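# Remove the cord from a bunch of flowers

## Task

Get the cord off the flowers, leaving the stems unbent and the blooms unsquashed.

## Robot and tools

Robot: two six-joint arms, left_arm and right_arm, each ending in a two-finger parallel gripper with a wrist camera. Their bases sit at (-0.001, +0.286, 0) m for left_arm (yawed very slightly) and (-0.027, -0.243, 0) m for right_arm. A two-camera stand is fixed behind them. The images come from cam_high, cam_low, cam_left_wrist and cam_right_wrist, each 672x504 pixels.

Frame: every position, orientation and offset uses the scene frame. Its origin is at table-top height, halfway between the arms' nominal bases. +x points out over the table, +y toward left_arm, and +z up. Left and right in an image do not follow the arm names. On each gripper, the fingers point along its own +z and open along its own y. end_effector_position is the spot between the finger pads, about 1 cm short of the tips.

execute_actions(actions, cameras): actions is a list of actions. Each action is a list of up to 15 rows, and each row is one control step of 1/30 s. If an action has fewer rows, its last row repeats to fill the 15 steps. Each row is one flat list of 14 numbers, all in [-1, 1], covering both arms even when only one moves. The order is left dx, dy, dz, rx, ry, rz, opening, then right dx, dy, dz, rx, ry, rz, opening. The six pose numbers are offsets, not poses. They are measured from that arm's Hand target as it stood when the action began, along scene axes. Every row of one action counts from that same start, so rows do not add up. The next action or call starts from the new Hand target, though, so sending the same offset again moves the arm further. Scale: 1.0 = 0.6 m or 180 degrees. rx, ry, rz form a single rotation vector, turning about the Hand target position. If dx, dy, dz together are longer than 1.0, they get shortened. Opening is absolute: +1 is fully open (0.094 m) and -1 is shut. To keep an arm still, send six zeros plus its current opening again. A 0 opening is a real command (half open). cameras is a list of names, ["all"] or []. Images come back only when actions is empty or cameras asks for them.

move(target, speed, blend, opening_speed, grip_force, blocking, cameras): target takes either one 14-number row or a list of up to 15 such rows, with the same layout and scale as above. Every row is an offset from the Hand targets at the start of the call, not from the row before it. The whole list has to fit in 10 s. speed is the top path speed in m/s, from 0.002 to 2.9 (default 0.25); turning is capped at twice that figure in rad/s. Give one value, or one per target. blend is a corner radius in metres; 0 means stop at each target. opening_speed is how fast the commanded opening changes, in scale units per second, minimum 0.2. Use it for gentle closing. grip_force is the per-pad force cap in newtons, 10 to 50, given once or per arm. It stays set until you change it. Lower values close slowly. blocking=false returns after about 0.5 s while the move carries on. Paths are straight and do not avoid obstacles or the other arm. Faster moves lag, drift and strike harder. Do not route a gripper close to its own arm's base.

The result has a move: line that gives the ending: done, off_target, moving, held or fault. An arm the line does not name ended done. limits=paced means the commanded pose was clipped; limits=held means a check withheld steps.

wait(seconds 0 to 10) lets time pass while the arms hold. stop() brakes a running move. zoom_image(camera, region=[x0, y0, x1, y1]) enlarges part of that camera's latest image; the region is at most 504x504 pixels. read_manual gives licence text only. finished_scene(scene) ends the scene; the goal must still hold after the robot lets go.

Results show, for each arm: end_effector_position (m), end_effector_quat_wxyz, Hand target (your last command after clipping, which the next offsets start from) and Tool commands. grip_measured is the measured opening on the command scale. The last Joint positions entry is the opening in metres. They also show grip_effort_nm (gripper motor effort, negative = closing, with an offset and friction), joint torques, Joint velocities (may read "within noise") and motor temperatures. Calls that ran actions also list some per-step positions.

Tips: each step, orientation is clipped to within 40 degrees of the current orientation. A gripper often stops a few cm short of its target; the next command, even all zeros, asks for the target again, or you can send the gap as an offset. An arm that meets resistance keeps pushing; send its target back past the gripper to release it. grip_measured tracks the command even after contact, so it shows no stop when the fingers touch. Squeeze grows about 1 N per 0.001 below first touch, then jumps to the force cap near 20 N. For the soft flowers, set a low grip_force and close slowly. To release, command an opening well above grip_measured.

Avoid: anything dropping or being left off the table; fast hits or hard presses; any contact between the arms or grippers (the clearance check does not stop that); and contact or strain on the wrist-camera cable, which counts as touching. Motors heat when holding load, stretched out or straining: MOTOR HOT appears at 75 °C, at 90 °C the arm folds and idles, and at 100 °C it drops. Loose objects may occasionally get nudged.

Each tool is called after "Emit:" by a JSON object that holds its "api" and its "payload".

## Session

Emit:
{"api": "execute_actions", "payload": {"actions": []}}

Scene clock: 0.00 s.
left_arm: end_effector_position=(+0.2805, +0.1600, +0.1939) grip_measured=+1.000 grip_effort_nm=n/a end_effector_quat_wxyz=(+0.593, +0.223, +0.771, -0.067) | right_arm: end_effector_position=(+0.2449, -0.1495, +0.2202) grip_measured=+1.000 grip_effort_nm=n/a end_effector_quat_wxyz=(+0.533, -0.038, +0.834, +0.135)
Joint positions: left_arm=[-0.478 0.69 0.367 0.032 -0.065 0.149 0.094] | right_arm=[0.373 0.644 0.572 -0.335 0.073 0.233 0.094]
Joint velocities: within noise
Joint torques (N m): no reading
Motor temperatures (°C): left_arm=[29 31 29 29 29 31 28] | right_arm=[27 30 31 32 29 29 29]
Heat: left arm: 31 °C; right arm: 32 °C.
Hand target: left_arm +0.2807, +0.1599, +0.1999; +0.600, +0.220, +0.766, -0.069 | right_arm +0.2454, -0.1496, +0.2288; +0.543, -0.037, +0.828, +0.137
Tool commands: left_gripper/opening=+1.0 right_gripper/opening=+1.0

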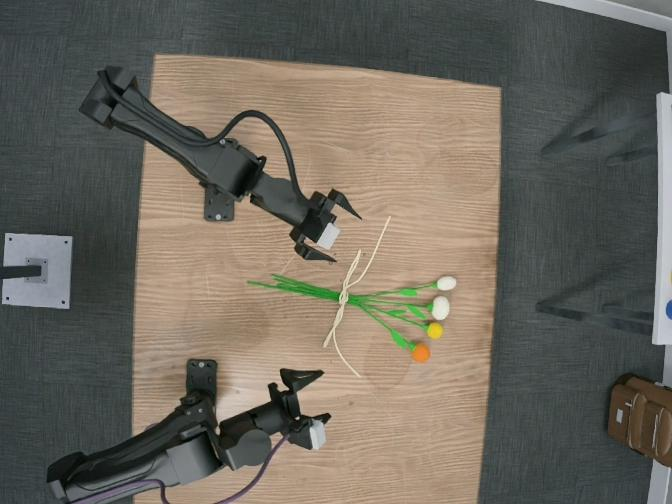

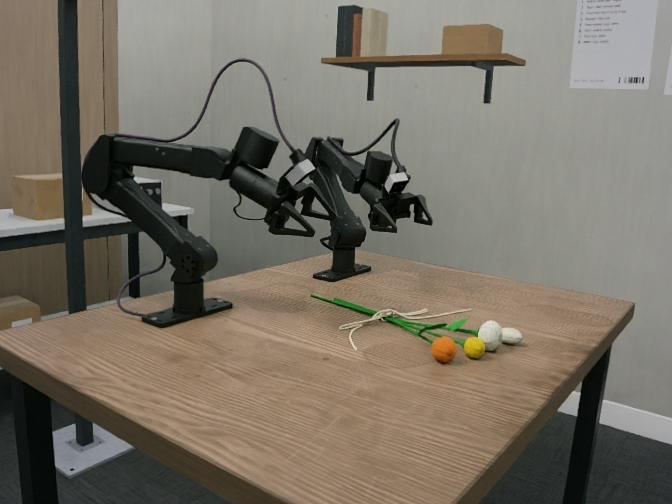

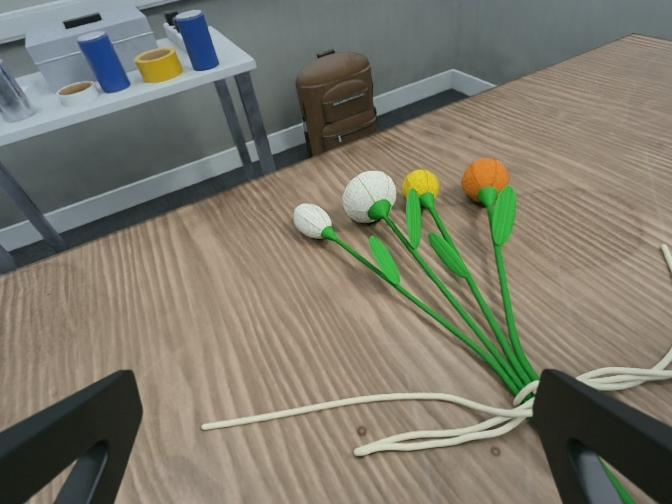

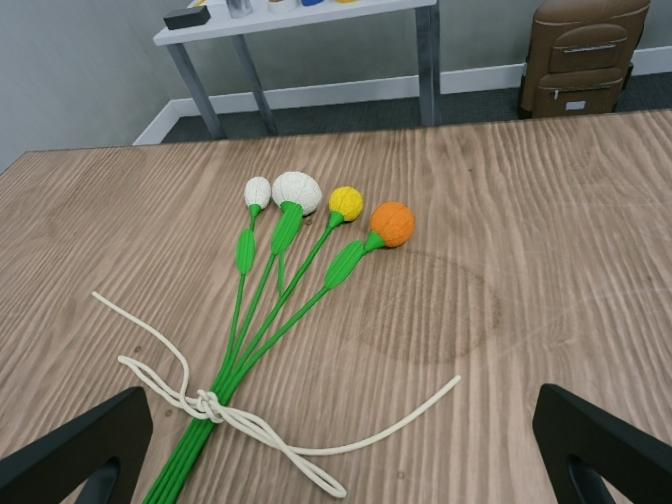

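Emit:
{"api": "zoom_image", "payload": {"camera": "cam_high", "region": [280, 205, 420, 385]}}

Scaled by 2.800.

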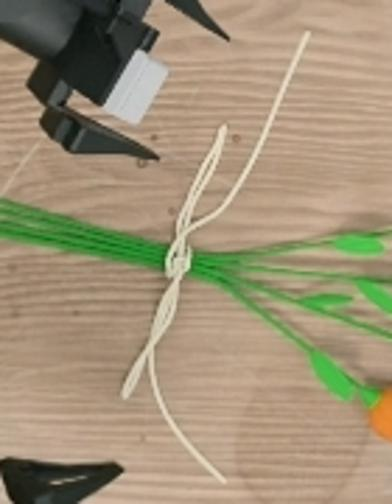

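Emit:
{"api": "move", "payload": {"target": [0.197, 0.040, -0.175, -0.2091, 0.4114, 0.4631, 1, 0.111, 0.044, -0.223, 0.1013, 0.3825, -0.3066, 1], "speed": 0.4, "cameras": ["all"]}}

Scene clock: 51.40 s.
left_arm: end_effector_position=(+0.3966, +0.1820, +0.1010) grip_measured=+1.000 grip_effort_nm=0.02 end_effector_quat_wxyz=(+0.006, -0.545, +0.838, -0.011) | right_arm: end_effector_position=(+0.3051, -0.1244, +0.0910) grip_measured=+1.000 grip_effort_nm=0.02 end_effector_quat_wxyz=(-0.003, +0.478, +0.878, -0.003)
Joint positions: left_arm=[-0.271 2.095 1.872 -1.323 0.006 -1.408 0.094] | right_arm=[0.339 1.896 1.548 -1.232 -0.001 1.337 0.094]
Joint torques (N m): left_arm=[0.29 -7.9 9.91 0.07 -0.06 -0.16] | right_arm=[-0.31 -7.25 8.7 0.04 0.01 0.08]
Motor temperatures (°C): left_arm=[29 32 34 34 29 31 28] | right_arm=[27 30 36 38 29 29 29]
Heat: left arm: 34 °C; right arm: 38 °C.
Hand target: left_arm +0.3989, +0.1838, +0.0949; +0.000, -0.551, +0.834, -0.001 | right_arm +0.3119, -0.1232, +0.0950; +0.000, +0.484, +0.875, +0.000
Off the commanded pose: left_arm 0.007 m, 2 deg | right_arm 0.008 m, 1 deg.
move: done

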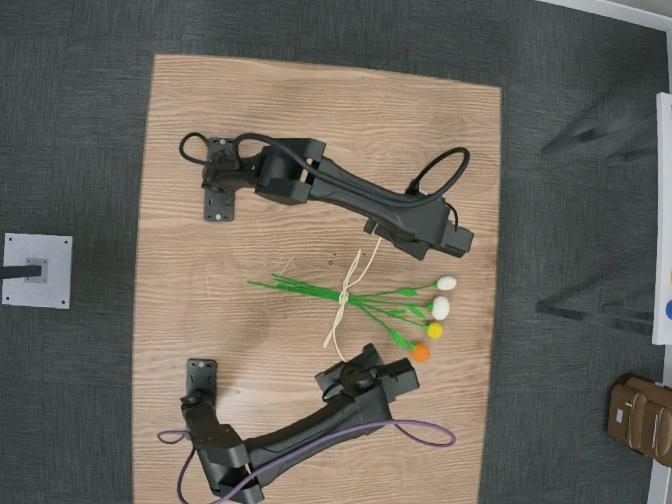

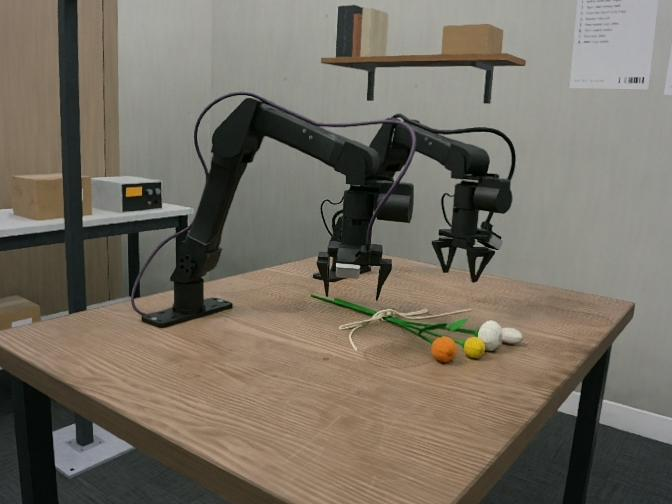

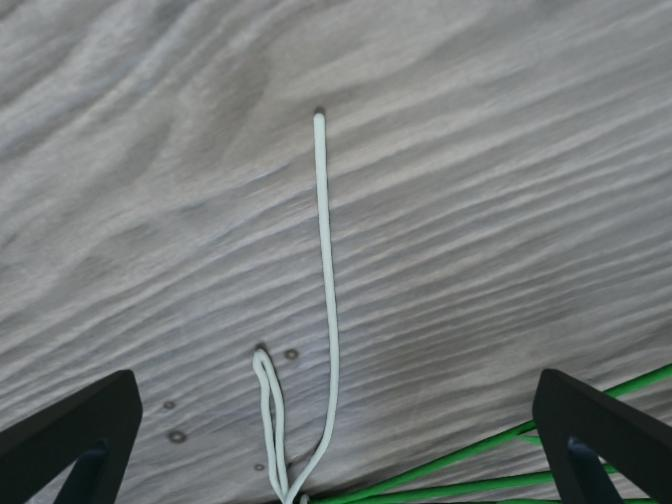

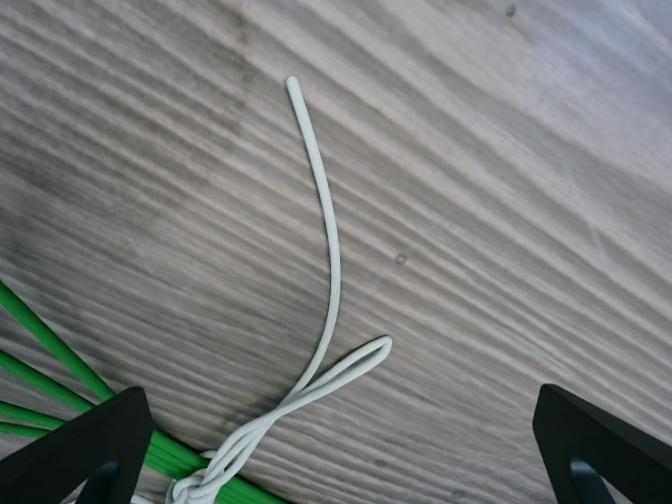

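Emit:
{"api": "move", "payload": {"target": [[0, 0, -0.108, 0, 0, 0, -0.2, 0.009, -0.014, -0.108, 0, 0, 0, -0.2],[0, 0, -0.164, 0, 0, 0, -1, 0.009, -0.014, -0.168, 0, 0, 0, -1]], "speed": [0.15, 0.05], "opening_speed": 0.9, "cameras": ["cam_left_wrist", "cam_right_wrist"]}}

Scene clock: 76.97 s.
left_arm: end_effector_position=(+0.4059, +0.1793, +0.0164) grip_measured=-0.967 grip_effort_nm=-1.00 end_effector_quat_wxyz=(+0.014, -0.546, +0.838, -0.021) | right_arm: end_effector_position=(+0.3174, -0.1301, +0.0092) grip_measured=-0.953 grip_effort_nm=-1.00 end_effector_quat_wxyz=(+0.002, +0.486, +0.874, +0.004)
Joint positions: left_arm=[-0.271 2.157 1.628 -0.992 0.008 -1.41 0.002] | right_arm=[0.312 1.995 1.349 -0.917 -0.002 1.328 0.002]
Joint torques (N m): left_arm=[0.27 -7.87 5.45 0.36 -0.08 -0.13] | right_arm=[-0.21 -6.74 2.97 0.59 0 -0.08]
Heat: left arm: 34 °C; right arm: 36 °C.
Hand target: left_arm +0.3990, +0.1838, -0.0034; +0.000, -0.552, +0.834, -0.001 | right_arm +0.3175, -0.1317, -0.0058; +0.000, +0.484, +0.875, +0.000
Off the commanded pose: left_arm 0.022 m, 3 deg | right_arm 0.015 m, 1 deg.
move: off_target (left_arm, right_arm); target 2's new opening was sent with left_arm's hand 0.020 m and 2 deg from that target
Images, in order (width x height): cam_left_wrist 672x504, cam_right_wrist 672x504.

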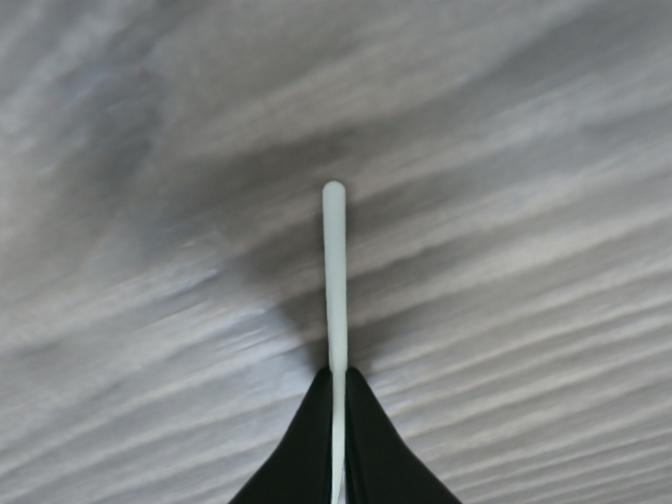

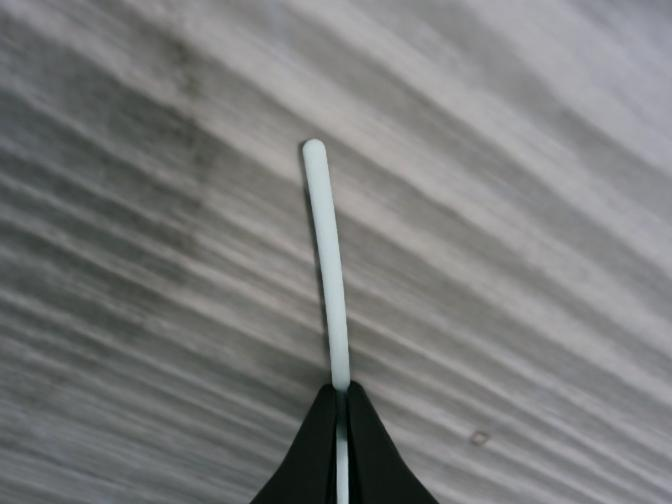

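Emit:
{"api": "move", "payload": {"target": [[0, 0.01, 0.055, 0, 0, 0, -1, 0, -0.01, 0.052, 0, 0, 0, -1],[-0.008, 0.393, 0.055, 0, 0, 0, -1, -0.139, -0.375, 0.052, 0, 0, 0, -1]], "speed": [0.08, 0.07], "blend": [0.015, 0], "cameras": ["cam_high"]}}

Scene clock: 101.30 s.
left_arm: end_effector_position=(+0.3923, +0.4154, +0.0346) grip_measured=-0.968 grip_effort_nm=-1.01 end_effector_quat_wxyz=(+0.005, -0.554, +0.833, -0.008) | right_arm: end_effector_position=(+0.2333, -0.3538, +0.0190) grip_measured=-0.955 grip_effort_nm=-1.01 end_effector_quat_wxyz=(-0.018, +0.488, +0.873, +0.003)
Joint positions: left_arm=[0.306 2.149 1.69 -1.099 0.014 -0.851 0.002] | right_arm=[-0.413 1.741 1.052 -0.917 -0.01 0.606 0.002]
Joint torques (N m): left_arm=[0.27 -8.49 9.68 0.13 -0.13 0.06] | right_arm=[-0.29 -9.51 3.66 0.21 0.09 -0.1]
Motor temperatures (°C): left_arm=[29 37 32 31 29 31 29] | right_arm=[27 34 34 35 29 29 30]
Heat: left arm: 37 °C; right arm: 35 °C.
Hand target: left_arm +0.3941, +0.4197, +0.0295; +0.000, -0.552, +0.834, -0.001 | right_arm +0.2342, -0.3566, +0.0255; +0.001, +0.484, +0.875, +0.000
Off the commanded pose: left_arm 0.007 m, 1 deg | right_arm 0.007 m, 2 deg.
move: done
Images, in order (width x height): cam_high 672x504.

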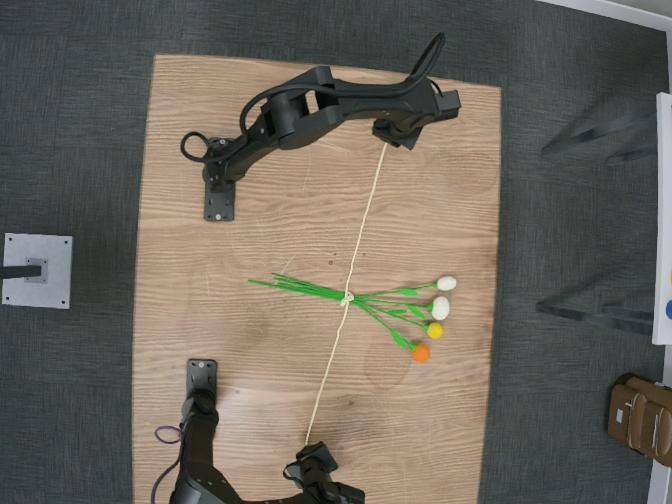

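Emit:
{"api": "zoom_image", "payload": {"camera": "cam_high", "region": [310, 265, 390, 335]}}

Scaled by 6.300.

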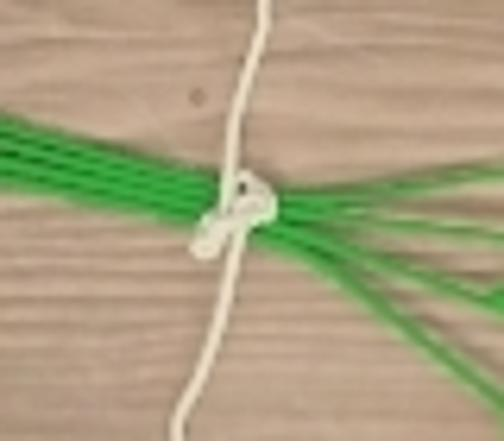

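Emit:
{"api": "move", "payload": {"target": [0.008, 0.06, 0, 0, 0, 0, -1, -0.011, -0.065, 0, 0, 0, 0, -1], "speed": 0.06, "cameras": ["cam_high"]}}

Emit:
{"api": "zoom_image", "payload": {"camera": "cam_high", "region": [310, 265, 390, 335]}}

Scene clock: 112.37 s.
left_arm: end_effector_position=(+0.3981, +0.4508, +0.0372) grip_measured=-0.968 grip_effort_nm=-1.01 end_effector_quat_wxyz=(+0.008, -0.553, +0.833, -0.008) | right_arm: end_effector_position=(+0.2167, -0.3865, +0.0190) grip_measured=-0.955 grip_effort_nm=-1.01 end_effector_quat_wxyz=(-0.017, +0.487, +0.873, +0.005)
Joint positions: left_arm=[0.38 2.214 1.805 -1.144 0.014 -0.776 0.002] | right_arm=[-0.542 1.741 1.052 -0.917 -0.009 0.476 0.002]
Joint torques (N m): left_arm=[0.42 -8.54 9.87 0.15 -0.13 0.05] | right_arm=[-0.23 -6.19 8.29 0.18 0.08 -0.11]
Heat: left arm: 36 °C; right arm: 34 °C.
Hand target: left_arm +0.3989, +0.4557, +0.0295; +0.000, -0.552, +0.834, -0.001 | right_arm +0.2276, -0.3956, +0.0255; +0.001, +0.484, +0.875, +0.000
Off the commanded pose: left_arm 0.009 m, 1 deg | right_arm 0.016 m, 2 deg.
move: off_target (right_arm)
Images, in order (width x height): cam_high 672x504.

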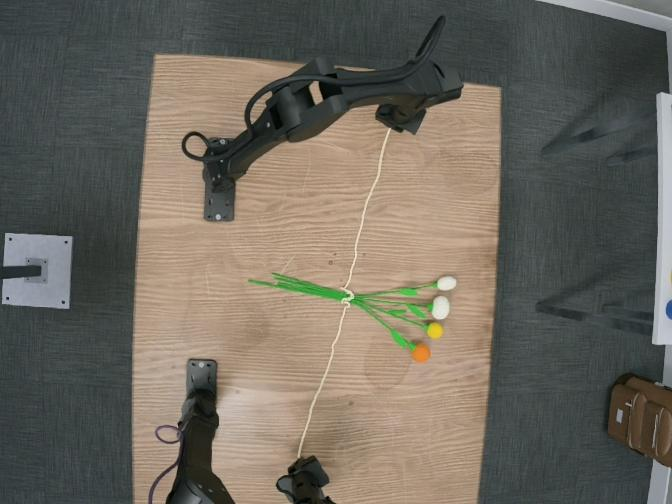

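Scaled by 6.300.

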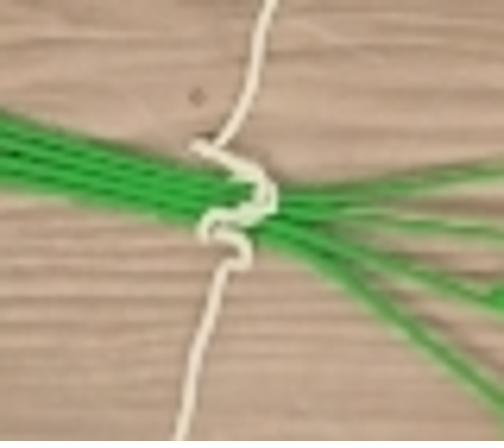

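Emit:
{"api": "move", "payload": {"target": [[0, 0, -0.05, 0, 0, 0, -1, 0, 0, 0, 0, 0, 0, -1],[0, 0, -0.05, 0, 0, 0, -0.2, 0, 0, 0, 0, 0, 0, -1],[0, 0, 0.1, 0, 0, 0, -0.2, 0, 0, 0, 0, 0, 0, -1],[-0.0715, -0.7145, 0.109, 0, 0, -0.439, -0.1, 0, 0, 0, 0, 0, 0, -1]], "speed": [0.08, 0.1, 0.2, 0.4], "blend": [0, 0, 0.03, 0], "opening_speed": 1.2, "cameras": ["cam_high", "cam_left_wrist"]}}

Scene clock: 175.73 s.
left_arm: end_effector_position=(+0.3504, +0.0249, +0.1029) grip_measured=-0.103 grip_effort_nm=0.18 end_effector_quat_wxyz=(+0.005, +0.104, +0.994, -0.009) | right_arm: end_effector_position=(+0.2167, -0.3865, +0.0190) grip_measured=-0.955 grip_effort_nm=-1.01 end_effector_quat_wxyz=(-0.017, +0.487, +0.873, +0.005)
Joint positions: left_arm=[-0.653 2.232 2.096 -1.417 0.011 -0.428 0.042] | right_arm=[-0.542 1.741 1.052 -0.917 -0.009 0.475 0.002]
Joint torques (N m): left_arm=[0.66 -8.68 9.87 0.14 -0.11 0.07] | right_arm=[-0.17 -6.23 8.28 0.17 0.08 -0.08]
Motor temperatures (°C): left_arm=[29 39 36 31 29 31 30] | right_arm=[27 33 40 34 29 29 31]
Heat: left arm: 39 °C; right arm: 40 °C.
Hand target: left_arm +0.3560, +0.0269, +0.0949; -0.001, +0.105, +0.994, +0.000 | right_arm +0.2276, -0.3956, +0.0255; +0.001, +0.484, +0.875, +0.000
Off the commanded pose: left_arm 0.010 m, 1 deg | right_arm 0.016 m, 2 deg.
move: off_target (right_arm); target 2's new opening was sent with left_arm's hand 0.018 m and 2 deg from that target
Images, in order (width x height): cam_high 672x504, cam_left_wrist 672x504.

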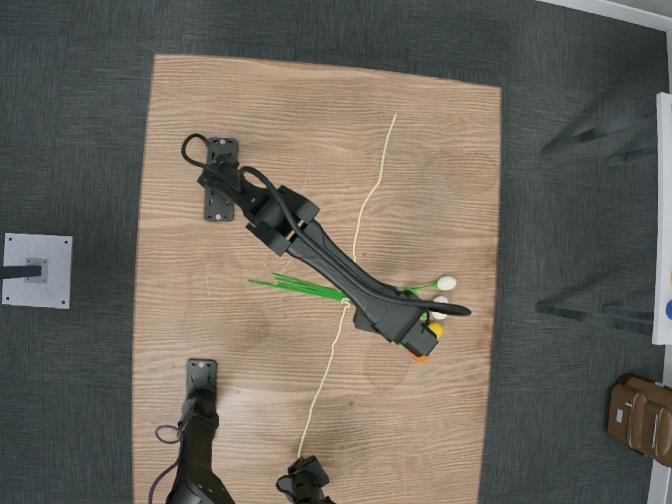

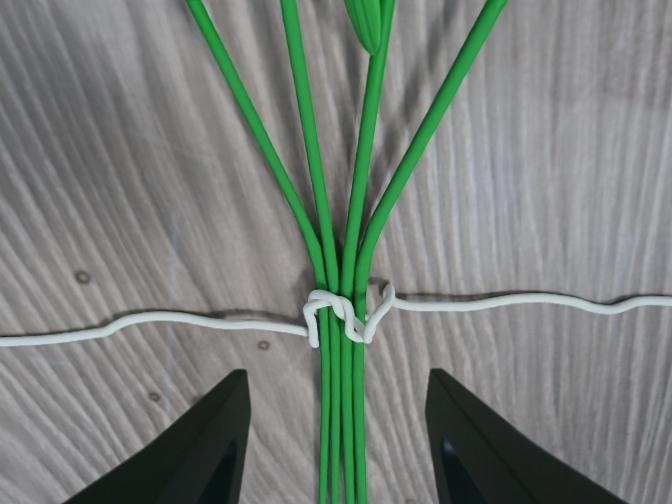

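Emit:
{"api": "move", "payload": {"target": [[-0.018, 0.004, -0.108, 0, 0, 0, -0.25, 0, 0, 0, 0, 0, 0, -1],[-0.018, 0.004, -0.152, 0, 0, 0, -0.8, 0, 0, 0, 0, 0, 0, -1],[-0.018, 0.004, -0.152, 0, 0, 0, -0.8, -0.021, -0.132, 0, 0, 0, 0, -1]], "speed": [0.12, 0.06, 0.06], "grip_force": [12, 50], "cameras": ["cam_high", "cam_left_wrist"]}}

Scene clock: 212.67 s.
left_arm: end_effector_position=(+0.3470, +0.0221, +0.0209) grip_measured=-0.783 grip_effort_nm=-0.21 end_effector_quat_wxyz=(+0.006, +0.105, +0.994, -0.023) | right_arm: end_effector_position=(+0.2167, -0.3865, +0.0190) grip_measured=-0.955 grip_effort_nm=-1.01 end_effector_quat_wxyz=(-0.017, +0.487, +0.873, +0.005)
Joint positions: left_arm=[-0.653 2.232 1.769 -1.075 0.035 -0.428 0.01] | right_arm=[-0.542 1.741 1.052 -0.917 -0.009 0.475 0.002]
Joint torques (N m): left_arm=[-0.32 -9.33 5.09 0.41 -0.33 -0.03] | right_arm=[-0.2 -6.24 8.35 0.16 0.1 -0.11]
Heat: left arm: 40 °C; right arm: 41 °C.
Hand target: left_arm +0.3451, +0.0294, +0.0037; -0.001, +0.105, +0.994, +0.000 | right_arm +0.2276, -0.3956, +0.0255; +0.001, +0.484, +0.875, +0.000 (not the last commanded pose)
Off the commanded pose: left_arm 0.019 m, 3 deg | right_arm 0.089 m, 2 deg.
grip_force (N): 12, 50
move: moving (left_arm; no rest 5 s after target 2's new opening was sent), off_target (right_arm); path passed 2 of 3 targets; target 2's new opening was sent with left_arm's hand 0.017 m and 1 deg from that target
Images, in order (width x height): cam_high 672x504, cam_left_wrist 672x504.

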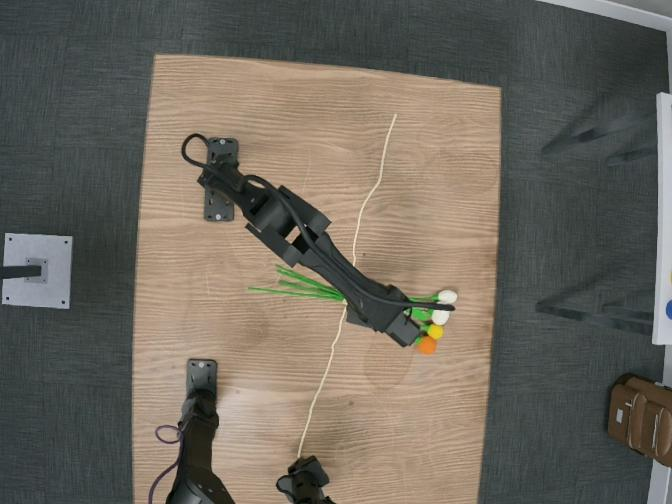

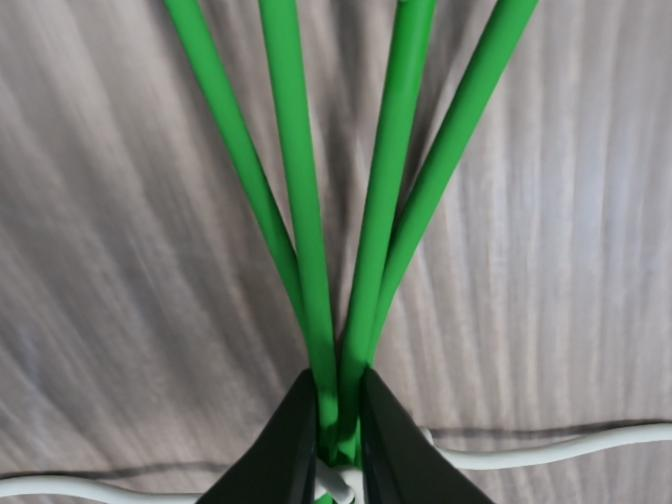

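Emit:
{"api": "move", "payload": {"target": [0, 0, 0, 0, 0, 0, -0.8, -0.021, -0.132, 0, 0, 0, 0, -1], "speed": 0.07, "cameras": ["cam_high", "cam_left_wrist"]}}

Scene clock: 221.67 s.
left_arm: end_effector_position=(+0.3480, +0.0204, +0.0210) grip_measured=-0.795 grip_effort_nm=-0.25 end_effector_quat_wxyz=(+0.008, +0.105, +0.994, -0.025) | right_arm: end_effector_position=(+0.2083, -0.4613, +0.0217) grip_measured=-0.955 grip_effort_nm=-1.01 end_effector_quat_wxyz=(-0.013, +0.485, +0.874, +0.011)
Joint positions: left_arm=[-0.655 2.232 1.769 -1.067 0.035 -0.428 0.01] | right_arm=[-0.76 1.867 1.223 -0.958 -0.015 0.254 0.002]
Joint torques (N m): left_arm=[-0.18 -9.35 5.12 0.37 -0.34 -0.03] | right_arm=[-0.7 -6.61 8.46 0.18 0.12 -0.11]
Heat: left arm: 40 °C; right arm: 41 °C.
Hand target: left_arm +0.3452, +0.0293, +0.0037; -0.001, +0.105, +0.994, +0.000 | right_arm +0.2149, -0.4747, +0.0254; +0.000, +0.484, +0.875, +0.000
Off the commanded pose: left_arm 0.020 m, 3 deg | right_arm 0.016 m, 2 deg.
grip_force (N): 12, 50
move: off_target (left_arm, right_arm)
Images, in order (width x height): cam_high 672x504, cam_left_wrist 672x504.

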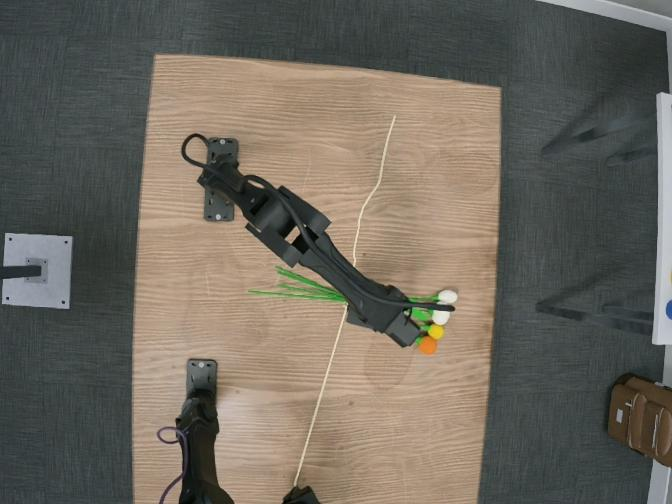

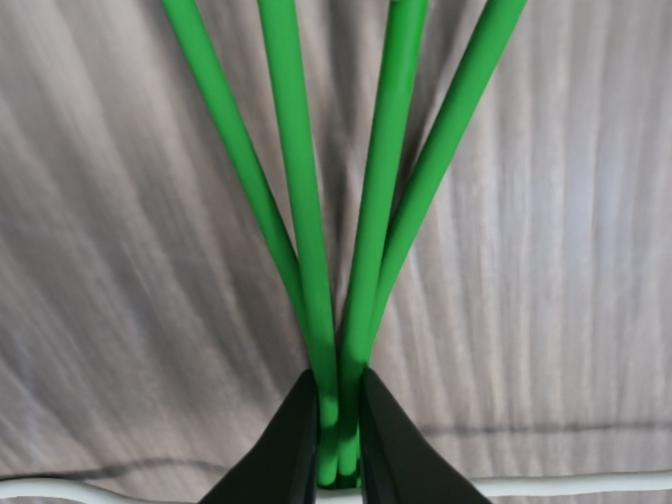

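Emit:
{"api": "move", "payload": {"target": [[0, 0, 0, 0, 0, 0, -0.8, 0, 0, -0.052, 0, 0, 0, -1],[0, 0, 0, 0, 0, 0, -0.8, 0, 0, -0.052, 0, 0, 0, 0.0],[0, 0, 0, 0, 0, 0, -0.8, 0, 0, 0.08, 0, 0, 0, 0.0],[0, 0, 0, 0, 0, 0, -0.8, 0.1185, 0.6045, 0.099, 0, 0, -0.122, 0.5]], "speed": [0.1, 0.1, 0.25, 0.4], "blend": [0, 0, 0.03, 0], "opening_speed": 1.5, "cameras": ["cam_high", "cam_right_wrist"]}}

Scene clock: 255.83 s.
left_arm: end_effector_position=(+0.3488, +0.0197, +0.0210) grip_measured=-0.795 grip_effort_nm=-0.24 end_effector_quat_wxyz=(+0.010, +0.105, +0.994, -0.027) | right_arm: end_effector_position=(+0.2784, -0.1103, +0.0818) grip_measured=+0.498 grip_effort_nm=0.11 end_effector_quat_wxyz=(-0.008, +0.636, +0.771, +0.003)
Joint positions: left_arm=[-0.655 2.232 1.769 -1.063 0.036 -0.428 0.01] | right_arm=[0.397 1.82 1.411 -1.165 -0.017 1.777 0.07]
Joint torques (N m): left_arm=[-0.18 -9.36 5.14 0.33 -0.35 -0.04] | right_arm=[-0.31 -6.27 8.58 0.03 0.16 0.1]
Heat: left arm: 41 °C; right arm: 38 °C.
Hand target: left_arm +0.3451, +0.0294, +0.0037; -0.001, +0.105, +0.994, +0.000 | right_arm +0.2860, -0.1121, +0.0848; +0.001, +0.642, +0.767, +0.000
Off the commanded pose: left_arm 0.020 m, 3 deg | right_arm 0.008 m, 1 deg.
grip_force (N): 12, 50
move: off_target (left_arm); target 2's new opening was sent with right_arm's hand 0.017 m and 2 deg from that target
Images, in order (width x height): cam_high 672x504, cam_right_wrist 672x504.

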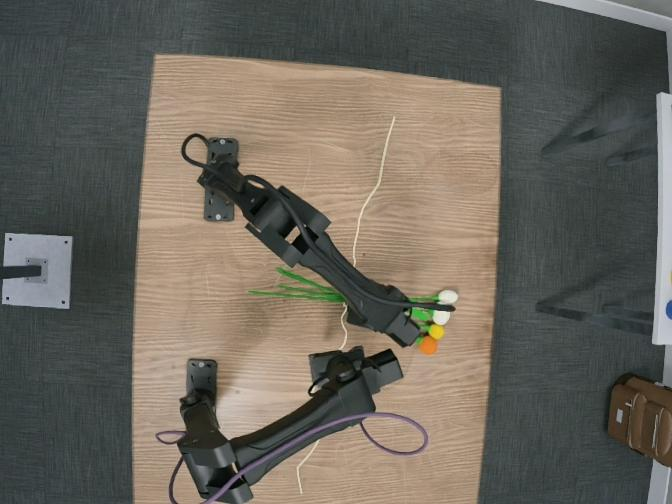

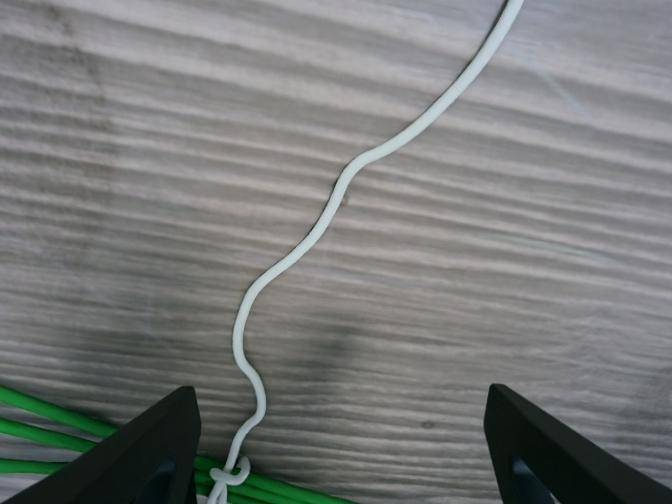

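Emit:
{"api": "move", "payload": {"target": [[0, 0, 0, 0, 0, 0, -0.8, 0.041, 0.008, -0.091, 0, 0, 0, -0.1],[0, 0, 0, 0, 0, 0, -0.8, 0.041, 0.008, -0.151, 0, 0, 0, -1],[0, 0, 0, 0, 0, 0, -0.8, 0.038, -0.01, -0.1, 0, 0, 0, -1],[0, 0, 0, 0, 0, 0, -0.8, -0.123, -0.605, -0.1, 0, 0, 0, -1]], "speed": [0.15, 0.06, 0.08, 0.09], "blend": [0, 0, 0.02, 0], "opening_speed": 1.0, "cameras": ["cam_high", "cam_right_wrist"]}}

Scene clock: 282.80 s.
left_arm: end_effector_position=(+0.3488, +0.0197, +0.0210) grip_measured=-0.795 grip_effort_nm=-0.24 end_effector_quat_wxyz=(+0.010, +0.105, +0.994, -0.027) | right_arm: end_effector_position=(+0.2878, -0.1084, +0.0597) grip_measured=+0.168 grip_effort_nm=-0.07 end_effector_quat_wxyz=(-0.013, +0.639, +0.769, -0.005)
Joint positions: left_arm=[-0.655 2.232 1.769 -1.063 0.036 -0.428 0.01] | right_arm=[0.391 1.889 1.411 -1.114 -0.018 1.777 0.055]
Joint torques (N m): left_arm=[-0.18 -9.35 5.14 0.33 -0.34 -0.03] | right_arm=[-0.14 -8.83 5.35 0.11 -0.01 -0.03]
Heat: left arm: 41 °C; right arm: 41 °C.
Hand target: left_arm +0.3451, +0.0294, +0.0037; -0.001, +0.105, +0.994, +0.000 | right_arm +0.2871, -0.1089, +0.0626; -0.012, +0.639, +0.769, -0.004 (not the last commanded pose)
Tool commands: left_gripper/opening=-0.8 right_gripper/opening=+0.166667
Off the commanded pose: left_arm 0.020 m, 3 deg | right_arm 0.376 m, 2 deg.
grip_force (N): 12, 50
move: held (right_arm; a check stopped the path), off_target (left_arm); path passed 0 of 4 targets; target 2's new opening was not sent; limits=held
pose unreachable (right arm): on one or more control steps of this call, first in action 0 (counted from 0), this arm could not follow its commanded pose, so it was not sent that pose on those steps. It may still have moved: this result reports where it is.
cause: moving toward the commanded pose would bring a part of the arm too close to another arm (this arm's wrist (the part past joint 4) and the left arm's wrist (the part past joint 4), 24 mm apart when this arm was first held).
Images, in order (width x height): cam_high 672x504, cam_right_wrist 672x504.

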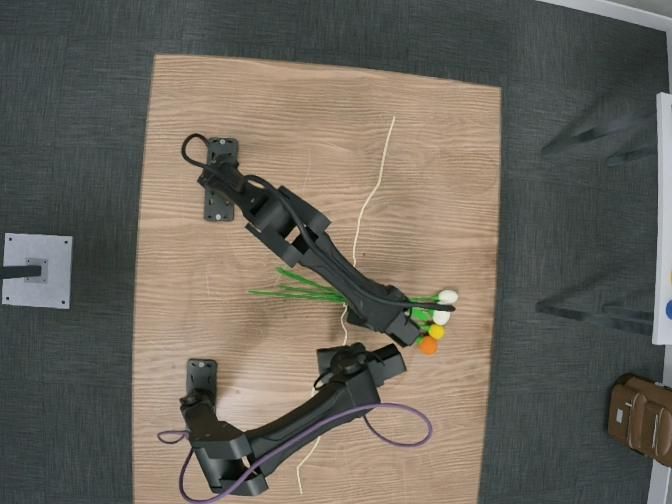

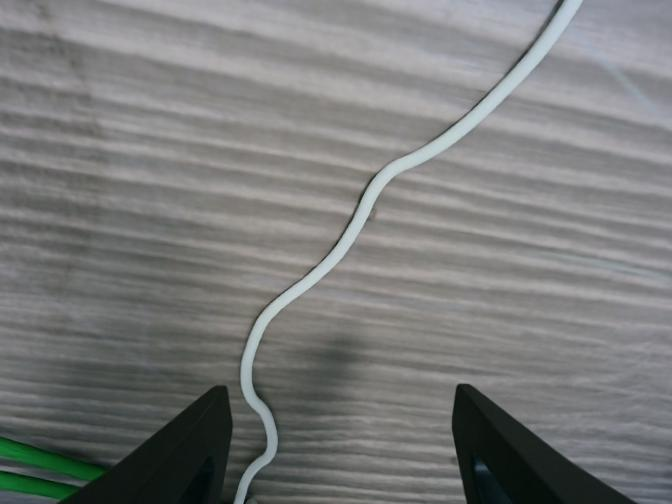

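Emit:
{"api": "move", "payload": {"target": [[0, 0, 0, 0, 0, 0, -0.8, 0.0015, -0.05, 0, 0, 0, 0, 0.1],[0, 0, 0, 0, 0, 0, -0.8, 0.0015, -0.05, -0.114, 0, 0, 0, -1],[0, 0, 0, 0, 0, 0, -0.8, 0.0, -0.07, -0.063, 0, 0, 0, -1],[0, 0, 0, 0, 0, 0, -0.8, -0.125, -0.610, -0.063, 0, 0, 0, -1]], "speed": [0.15, 0.07, 0.08, 0.09], "blend": [0.01, 0, 0.02, 0], "opening_speed": 1.0, "cameras": ["cam_high", "cam_right_wrist"]}}

Scene clock: 314.70 s.
left_arm: end_effector_position=(+0.3515, +0.0128, +0.0214) grip_measured=-0.796 grip_effort_nm=-0.19 end_effector_quat_wxyz=(+0.020, +0.109, +0.993, -0.034) | right_arm: end_effector_position=(+0.2073, -0.4628, +0.0219) grip_measured=-0.956 grip_effort_nm=-1.01 end_effector_quat_wxyz=(-0.022, +0.641, +0.767, +0.008)
Joint positions: left_arm=[-0.662 2.232 1.769 -1.038 0.038 -0.429 0.01] | right_arm=[-0.765 1.88 1.242 -0.977 -0.014 0.627 0.002]
Joint torques (N m): left_arm=[0.54 -9.39 5.3 0.11 -0.37 -0.02] | right_arm=[-0.42 -6.6 8.32 0.13 0.23 -0.11]
Heat: left arm: 42 °C; right arm: 39 °C.
Hand target: left_arm +0.3452, +0.0295, +0.0037; -0.001, +0.105, +0.994, +0.000 | right_arm +0.2120, -0.4750, +0.0248; -0.011, +0.639, +0.769, -0.003
Off the commanded pose: left_arm 0.025 m, 5 deg | right_arm 0.013 m, 2 deg.
grip_force (N): 12, 50
move: off_target (left_arm, right_arm); blend cut to 0.0161 m at target 3; target 2's new opening was sent with right_arm's hand 0.015 m and 1 deg from that target
Images, in order (width x height): cam_high 672x504, cam_right_wrist 672x504.

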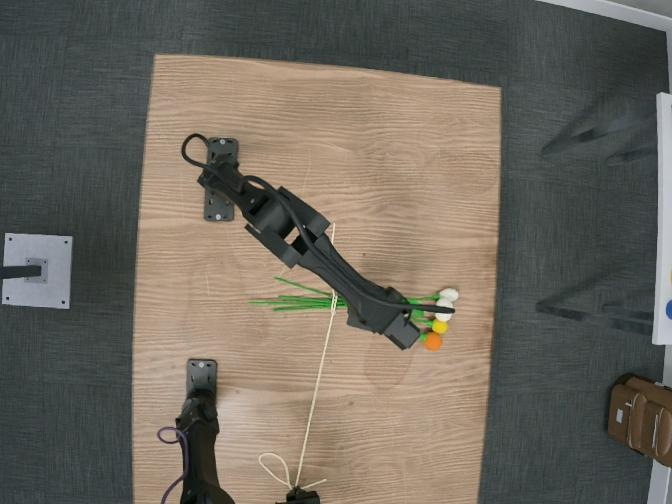

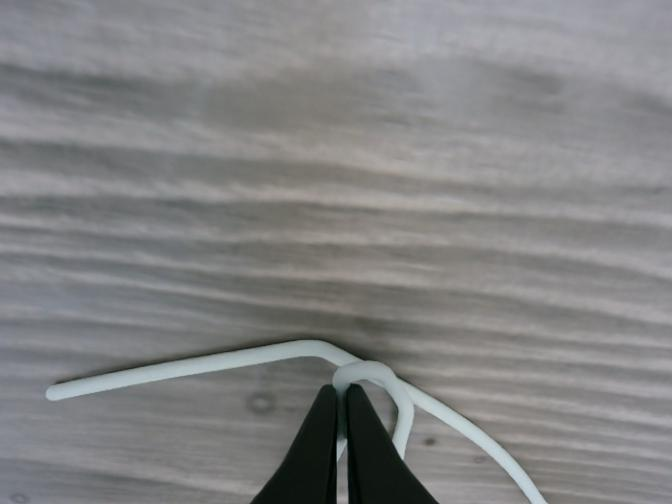

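Emit:
{"api": "move", "payload": {"target": [[0, 0, 0, 0, 0, 0, -0.8, 0, 0, -0.052, 0, 0, 0, -1],[0, 0, 0, 0, 0, 0, -0.8, 0, 0, -0.052, 0, 0, 0, -0.5],[0, 0, 0, 0, 0, 0, -0.8, 0, 0, 0.08, 0, 0, 0, -0.5],[0, 0, 0, 0, 0, 0, -0.8, 0.08, 0.508, 0.099, 0, 0, 0, 0.5]], "speed": [0.1, 0.1, 0.2, 0.4], "blend": [0, 0, 0.03, 0], "opening_speed": 1.5, "cameras": ["cam_high", "cam_right_wrist"]}}

Scene clock: 340.10 s.
left_arm: end_effector_position=(+0.3517, +0.0137, +0.0214) grip_measured=-0.797 grip_effort_nm=-0.16 end_effector_quat_wxyz=(+0.021, +0.109, +0.993, -0.032) | right_arm: end_effector_position=(+0.2520, -0.1677, +0.0796) grip_measured=+0.498 grip_effort_nm=0.11 end_effector_quat_wxyz=(-0.021, +0.634, +0.773, -0.001)
Joint positions: left_arm=[-0.662 2.232 1.769 -1.039 0.034 -0.429 0.01] | right_arm=[0.239 1.681 1.237 -1.154 -0.032 1.612 0.07]
Joint torques (N m): left_arm=[0.54 -9.37 5.29 0.13 -0.33 -0.02] | right_arm=[-0.17 -5.3 8.62 0.04 0.13 0.09]
Heat: left arm: 42 °C; right arm: 39 °C.
Hand target: left_arm +0.3452, +0.0294, +0.0037; -0.001, +0.105, +0.994, +0.000 | right_arm +0.2599, -0.1700, +0.0842; -0.012, +0.639, +0.769, -0.003
Off the commanded pose: left_arm 0.025 m, 4 deg | right_arm 0.010 m, 1 deg.
grip_force (N): 12, 50
move: off_target (left_arm); target 2's new opening was sent with right_arm's hand 0.020 m and 1 deg from that target
Images, in order (width x height): cam_high 672x504, cam_right_wrist 672x504.

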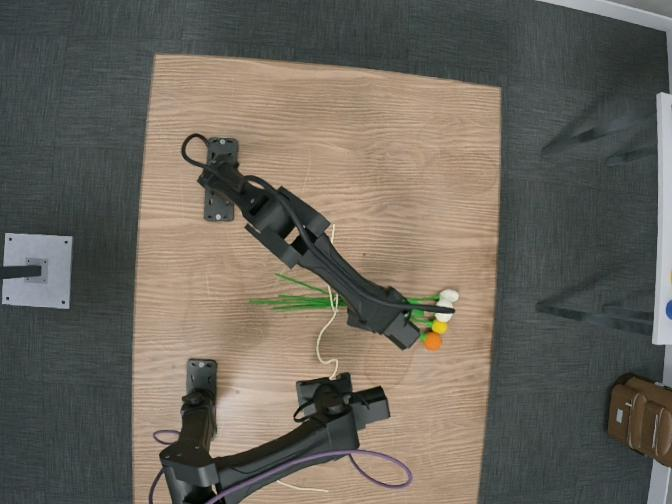

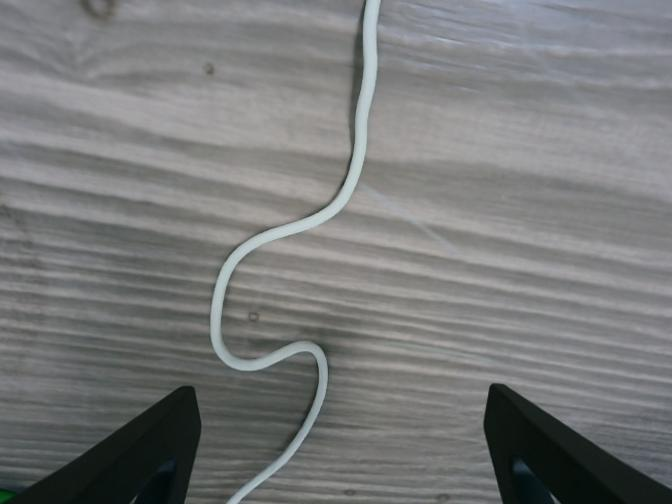

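Emit:
{"api": "move", "payload": {"target": [[0, 0, 0, 0, 0, 0, -0.8, 0.070, 0.013, -0.085, 0, 0, 0, 0.0],[0, 0, 0, 0, 0, 0, -0.8, 0.070, 0.013, -0.150, 0, 0, 0, -1],[0, 0, 0, 0, 0, 0, -0.8, 0.066, -0.01, -0.099, 0, 0, 0, -1],[0, 0, 0, 0, 0, 0, -0.8, 0.0085, -0.508, -0.099, 0, 0, 0, -1]], "speed": [0.15, 0.07, 0.08, 0.09], "blend": [0.01, 0, 0.015, 0], "opening_speed": 1.0, "cameras": ["cam_high", "cam_right_wrist"]}}

Scene clock: 370.00 s.
left_arm: end_effector_position=(+0.3532, +0.0108, +0.0216) grip_measured=-0.797 grip_effort_nm=-0.15 end_effector_quat_wxyz=(+0.024, +0.105, +0.993, -0.039) | right_arm: end_effector_position=(+0.2584, -0.4591, +0.0226) grip_measured=-0.955 grip_effort_nm=-1.01 end_effector_quat_wxyz=(-0.029, +0.641, +0.767, +0.013)
Joint positions: left_arm=[-0.662 2.232 1.769 -1.027 0.042 -0.437 0.01] | right_arm=[-0.666 2.021 1.442 -1.05 -0.028 0.725 0.002]
Joint torques (N m): left_arm=[0.54 -9.42 5.41 0.04 -0.4 0.07] | right_arm=[-0.51 -7.75 8.66 0.19 0.33 -0.09]
Heat: left arm: 43 °C; right arm: 40 °C.
Hand target: left_arm +0.3452, +0.0295, +0.0037; -0.001, +0.105, +0.994, +0.000 | right_arm +0.2651, -0.4749, +0.0247; -0.011, +0.639, +0.769, -0.003
Off the commanded pose: left_arm 0.027 m, 5 deg | right_arm 0.017 m, 3 deg.
grip_force (N): 12, 50
move: off_target (left_arm, right_arm); target 2's new opening was sent with right_arm's hand 0.016 m and 2 deg from that target
Images, in order (width x height): cam_high 672x504, cam_right_wrist 672x504.

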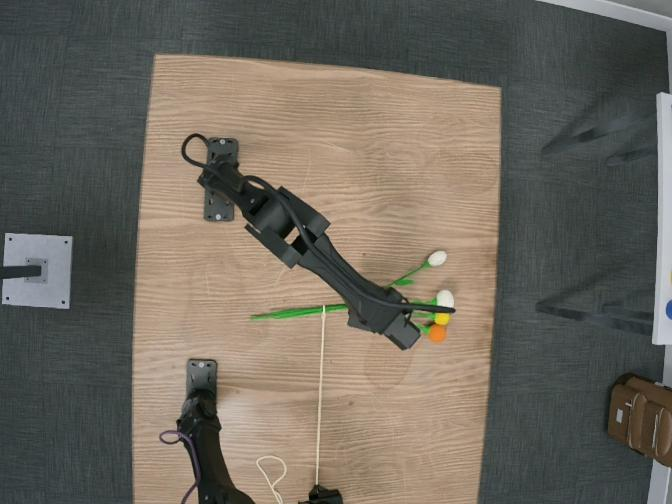

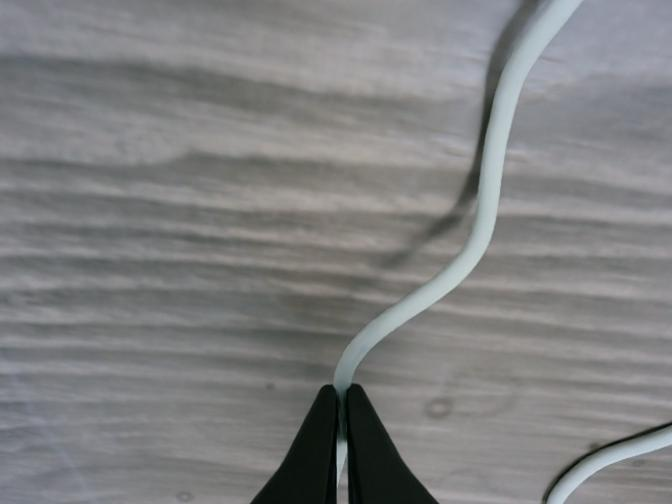

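Emit:
{"api": "zoom_image", "payload": {"camera": "cam_high", "region": [240, 220, 460, 370]}}

Scaled by 2.291.

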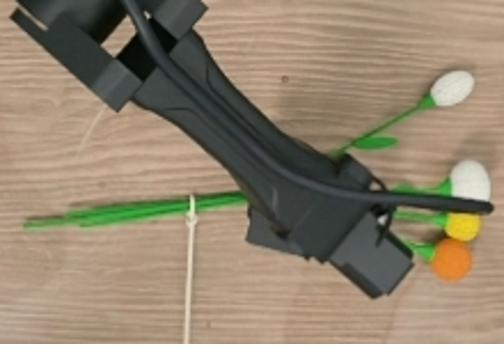

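Emit:
{"api": "move", "payload": {"target": [0, 0, 0, 0, 0, 0, -0.8, 0.0, -0.08, 0, 0, 0, 0, -1], "speed": 0.07, "cameras": ["cam_high"]}}

Emit:
{"api": "zoom_image", "payload": {"camera": "cam_high", "region": [240, 230, 460, 380]}}

Scene clock: 392.20 s.
left_arm: end_effector_position=(+0.3533, +0.0110, +0.0216) grip_measured=-0.797 grip_effort_nm=-0.15 end_effector_quat_wxyz=(+0.024, +0.105, +0.993, -0.038) | right_arm: end_effector_position=(+0.2602, -0.5083, +0.0233) grip_measured=-0.955 grip_effort_nm=-1.01 end_effector_quat_wxyz=(-0.026, +0.640, +0.768, +0.011)
Joint positions: left_arm=[-0.662 2.232 1.769 -1.028 0.04 -0.437 0.01] | right_arm=[-0.758 2.137 1.624 -1.111 -0.019 0.633 0.002]
Joint torques (N m): left_arm=[0.54 -9.4 5.41 0.04 -0.39 0.07] | right_arm=[-0.7 -8.62 8.76 0.15 0.25 -0.08]
Motor temperatures (°C): left_arm=[29 43 33 30 29 31 29] | right_arm=[27 38 39 33 29 29 32]
Heat: left arm: 43 °C; right arm: 39 °C.
Hand target: left_arm +0.3451, +0.0294, +0.0037; -0.001, +0.105, +0.994, +0.000 | right_arm +0.2650, -0.5229, +0.0248; -0.012, +0.639, +0.769, -0.003
Off the commanded pose: left_arm 0.027 m, 5 deg | right_arm 0.015 m, 2 deg.
grip_force (N): 12, 50
move: off_target (left_arm, right_arm)
Images, in order (width x height): cam_high 672x504.

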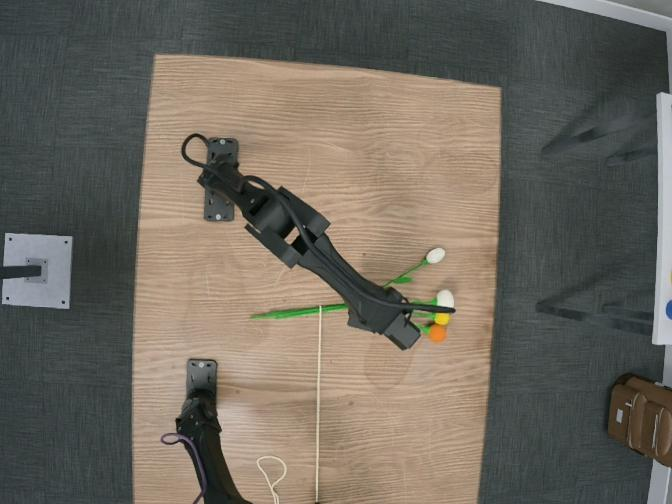

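Scaled by 2.291.

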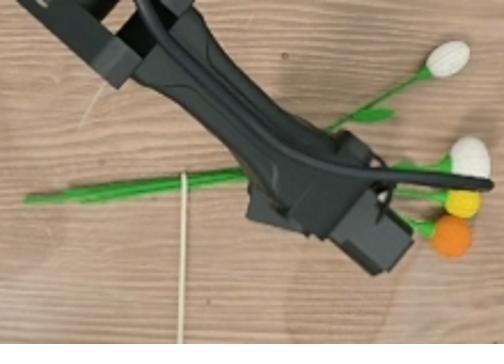

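Emit:
{"api": "move", "payload": {"target": [[0, 0, 0, 0, 0, 0, -0.8, 0, 0, -0.052, 0, 0, 0, -1],[0, 0, 0, 0, 0, 0, -0.8, 0, 0, -0.052, 0, 0, 0, -0.5],[0, 0, 0, 0, 0, 0, -0.8, 0, 0, 0.08, 0, 0, 0, -0.5],[0, 0, 0, 0, 0, 0, -0.8, 0, 0.43, 0.099, 0, 0, 0, 0.5]], "speed": [0.1, 0.1, 0.2, 0.4], "blend": [0, 0, 0.03, 0], "opening_speed": 1.5, "cameras": ["cam_high", "cam_right_wrist"]}}

Scene clock: 416.33 s.
left_arm: end_effector_position=(+0.3530, +0.0133, +0.0214) grip_measured=-0.797 grip_effort_nm=-0.14 end_effector_quat_wxyz=(+0.024, +0.105, +0.994, -0.032) | right_arm: end_effector_position=(+0.2673, -0.2609, +0.0791) grip_measured=+0.498 grip_effort_nm=0.11 end_effector_quat_wxyz=(-0.026, +0.634, +0.773, -0.003)
Joint positions: left_arm=[-0.662 2.232 1.769 -1.034 0.031 -0.437 0.01] | right_arm=[-0.08 1.722 1.281 -1.177 -0.025 1.293 0.07]
Joint torques (N m): left_arm=[0.54 -9.39 5.34 0.09 -0.3 0.06] | right_arm=[-0.27 -9.59 3.79 0.21 0.17 0.11]
Heat: left arm: 43 °C; right arm: 41 °C.
Hand target: left_arm +0.3452, +0.0294, +0.0037; -0.001, +0.105, +0.994, +0.000 | right_arm +0.2649, -0.2649, +0.0842; -0.012, +0.639, +0.769, -0.003
Off the commanded pose: left_arm 0.025 m, 5 deg | right_arm 0.007 m, 2 deg.
grip_force (N): 12, 50
move: off_target (left_arm); target 2's new opening was sent with right_arm's hand 0.019 m and 2 deg from that target
Images, in order (width x height): cam_high 672x504, cam_right_wrist 672x504.

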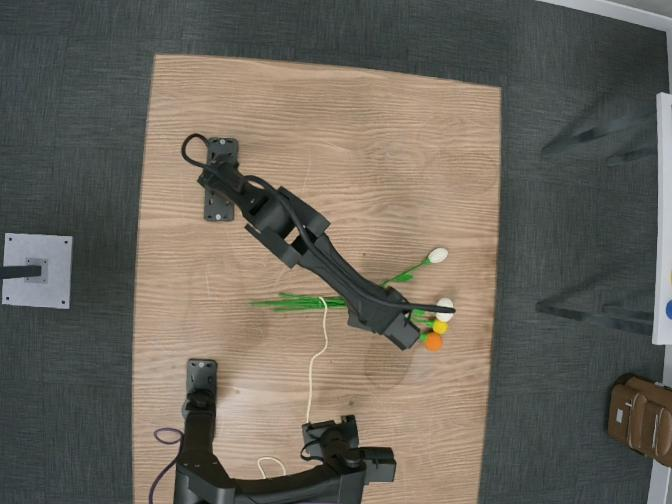

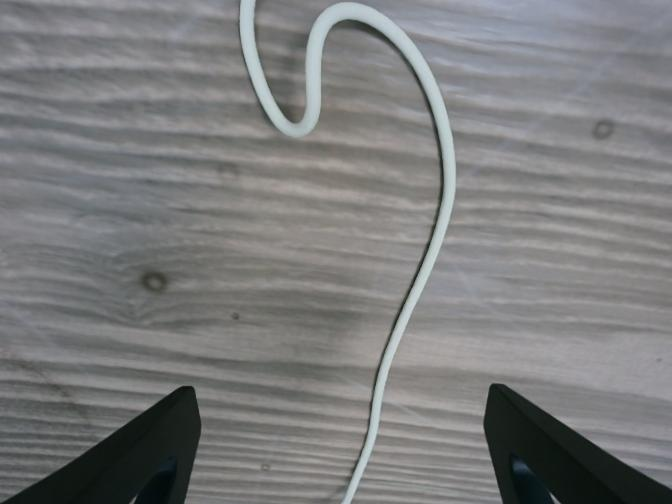

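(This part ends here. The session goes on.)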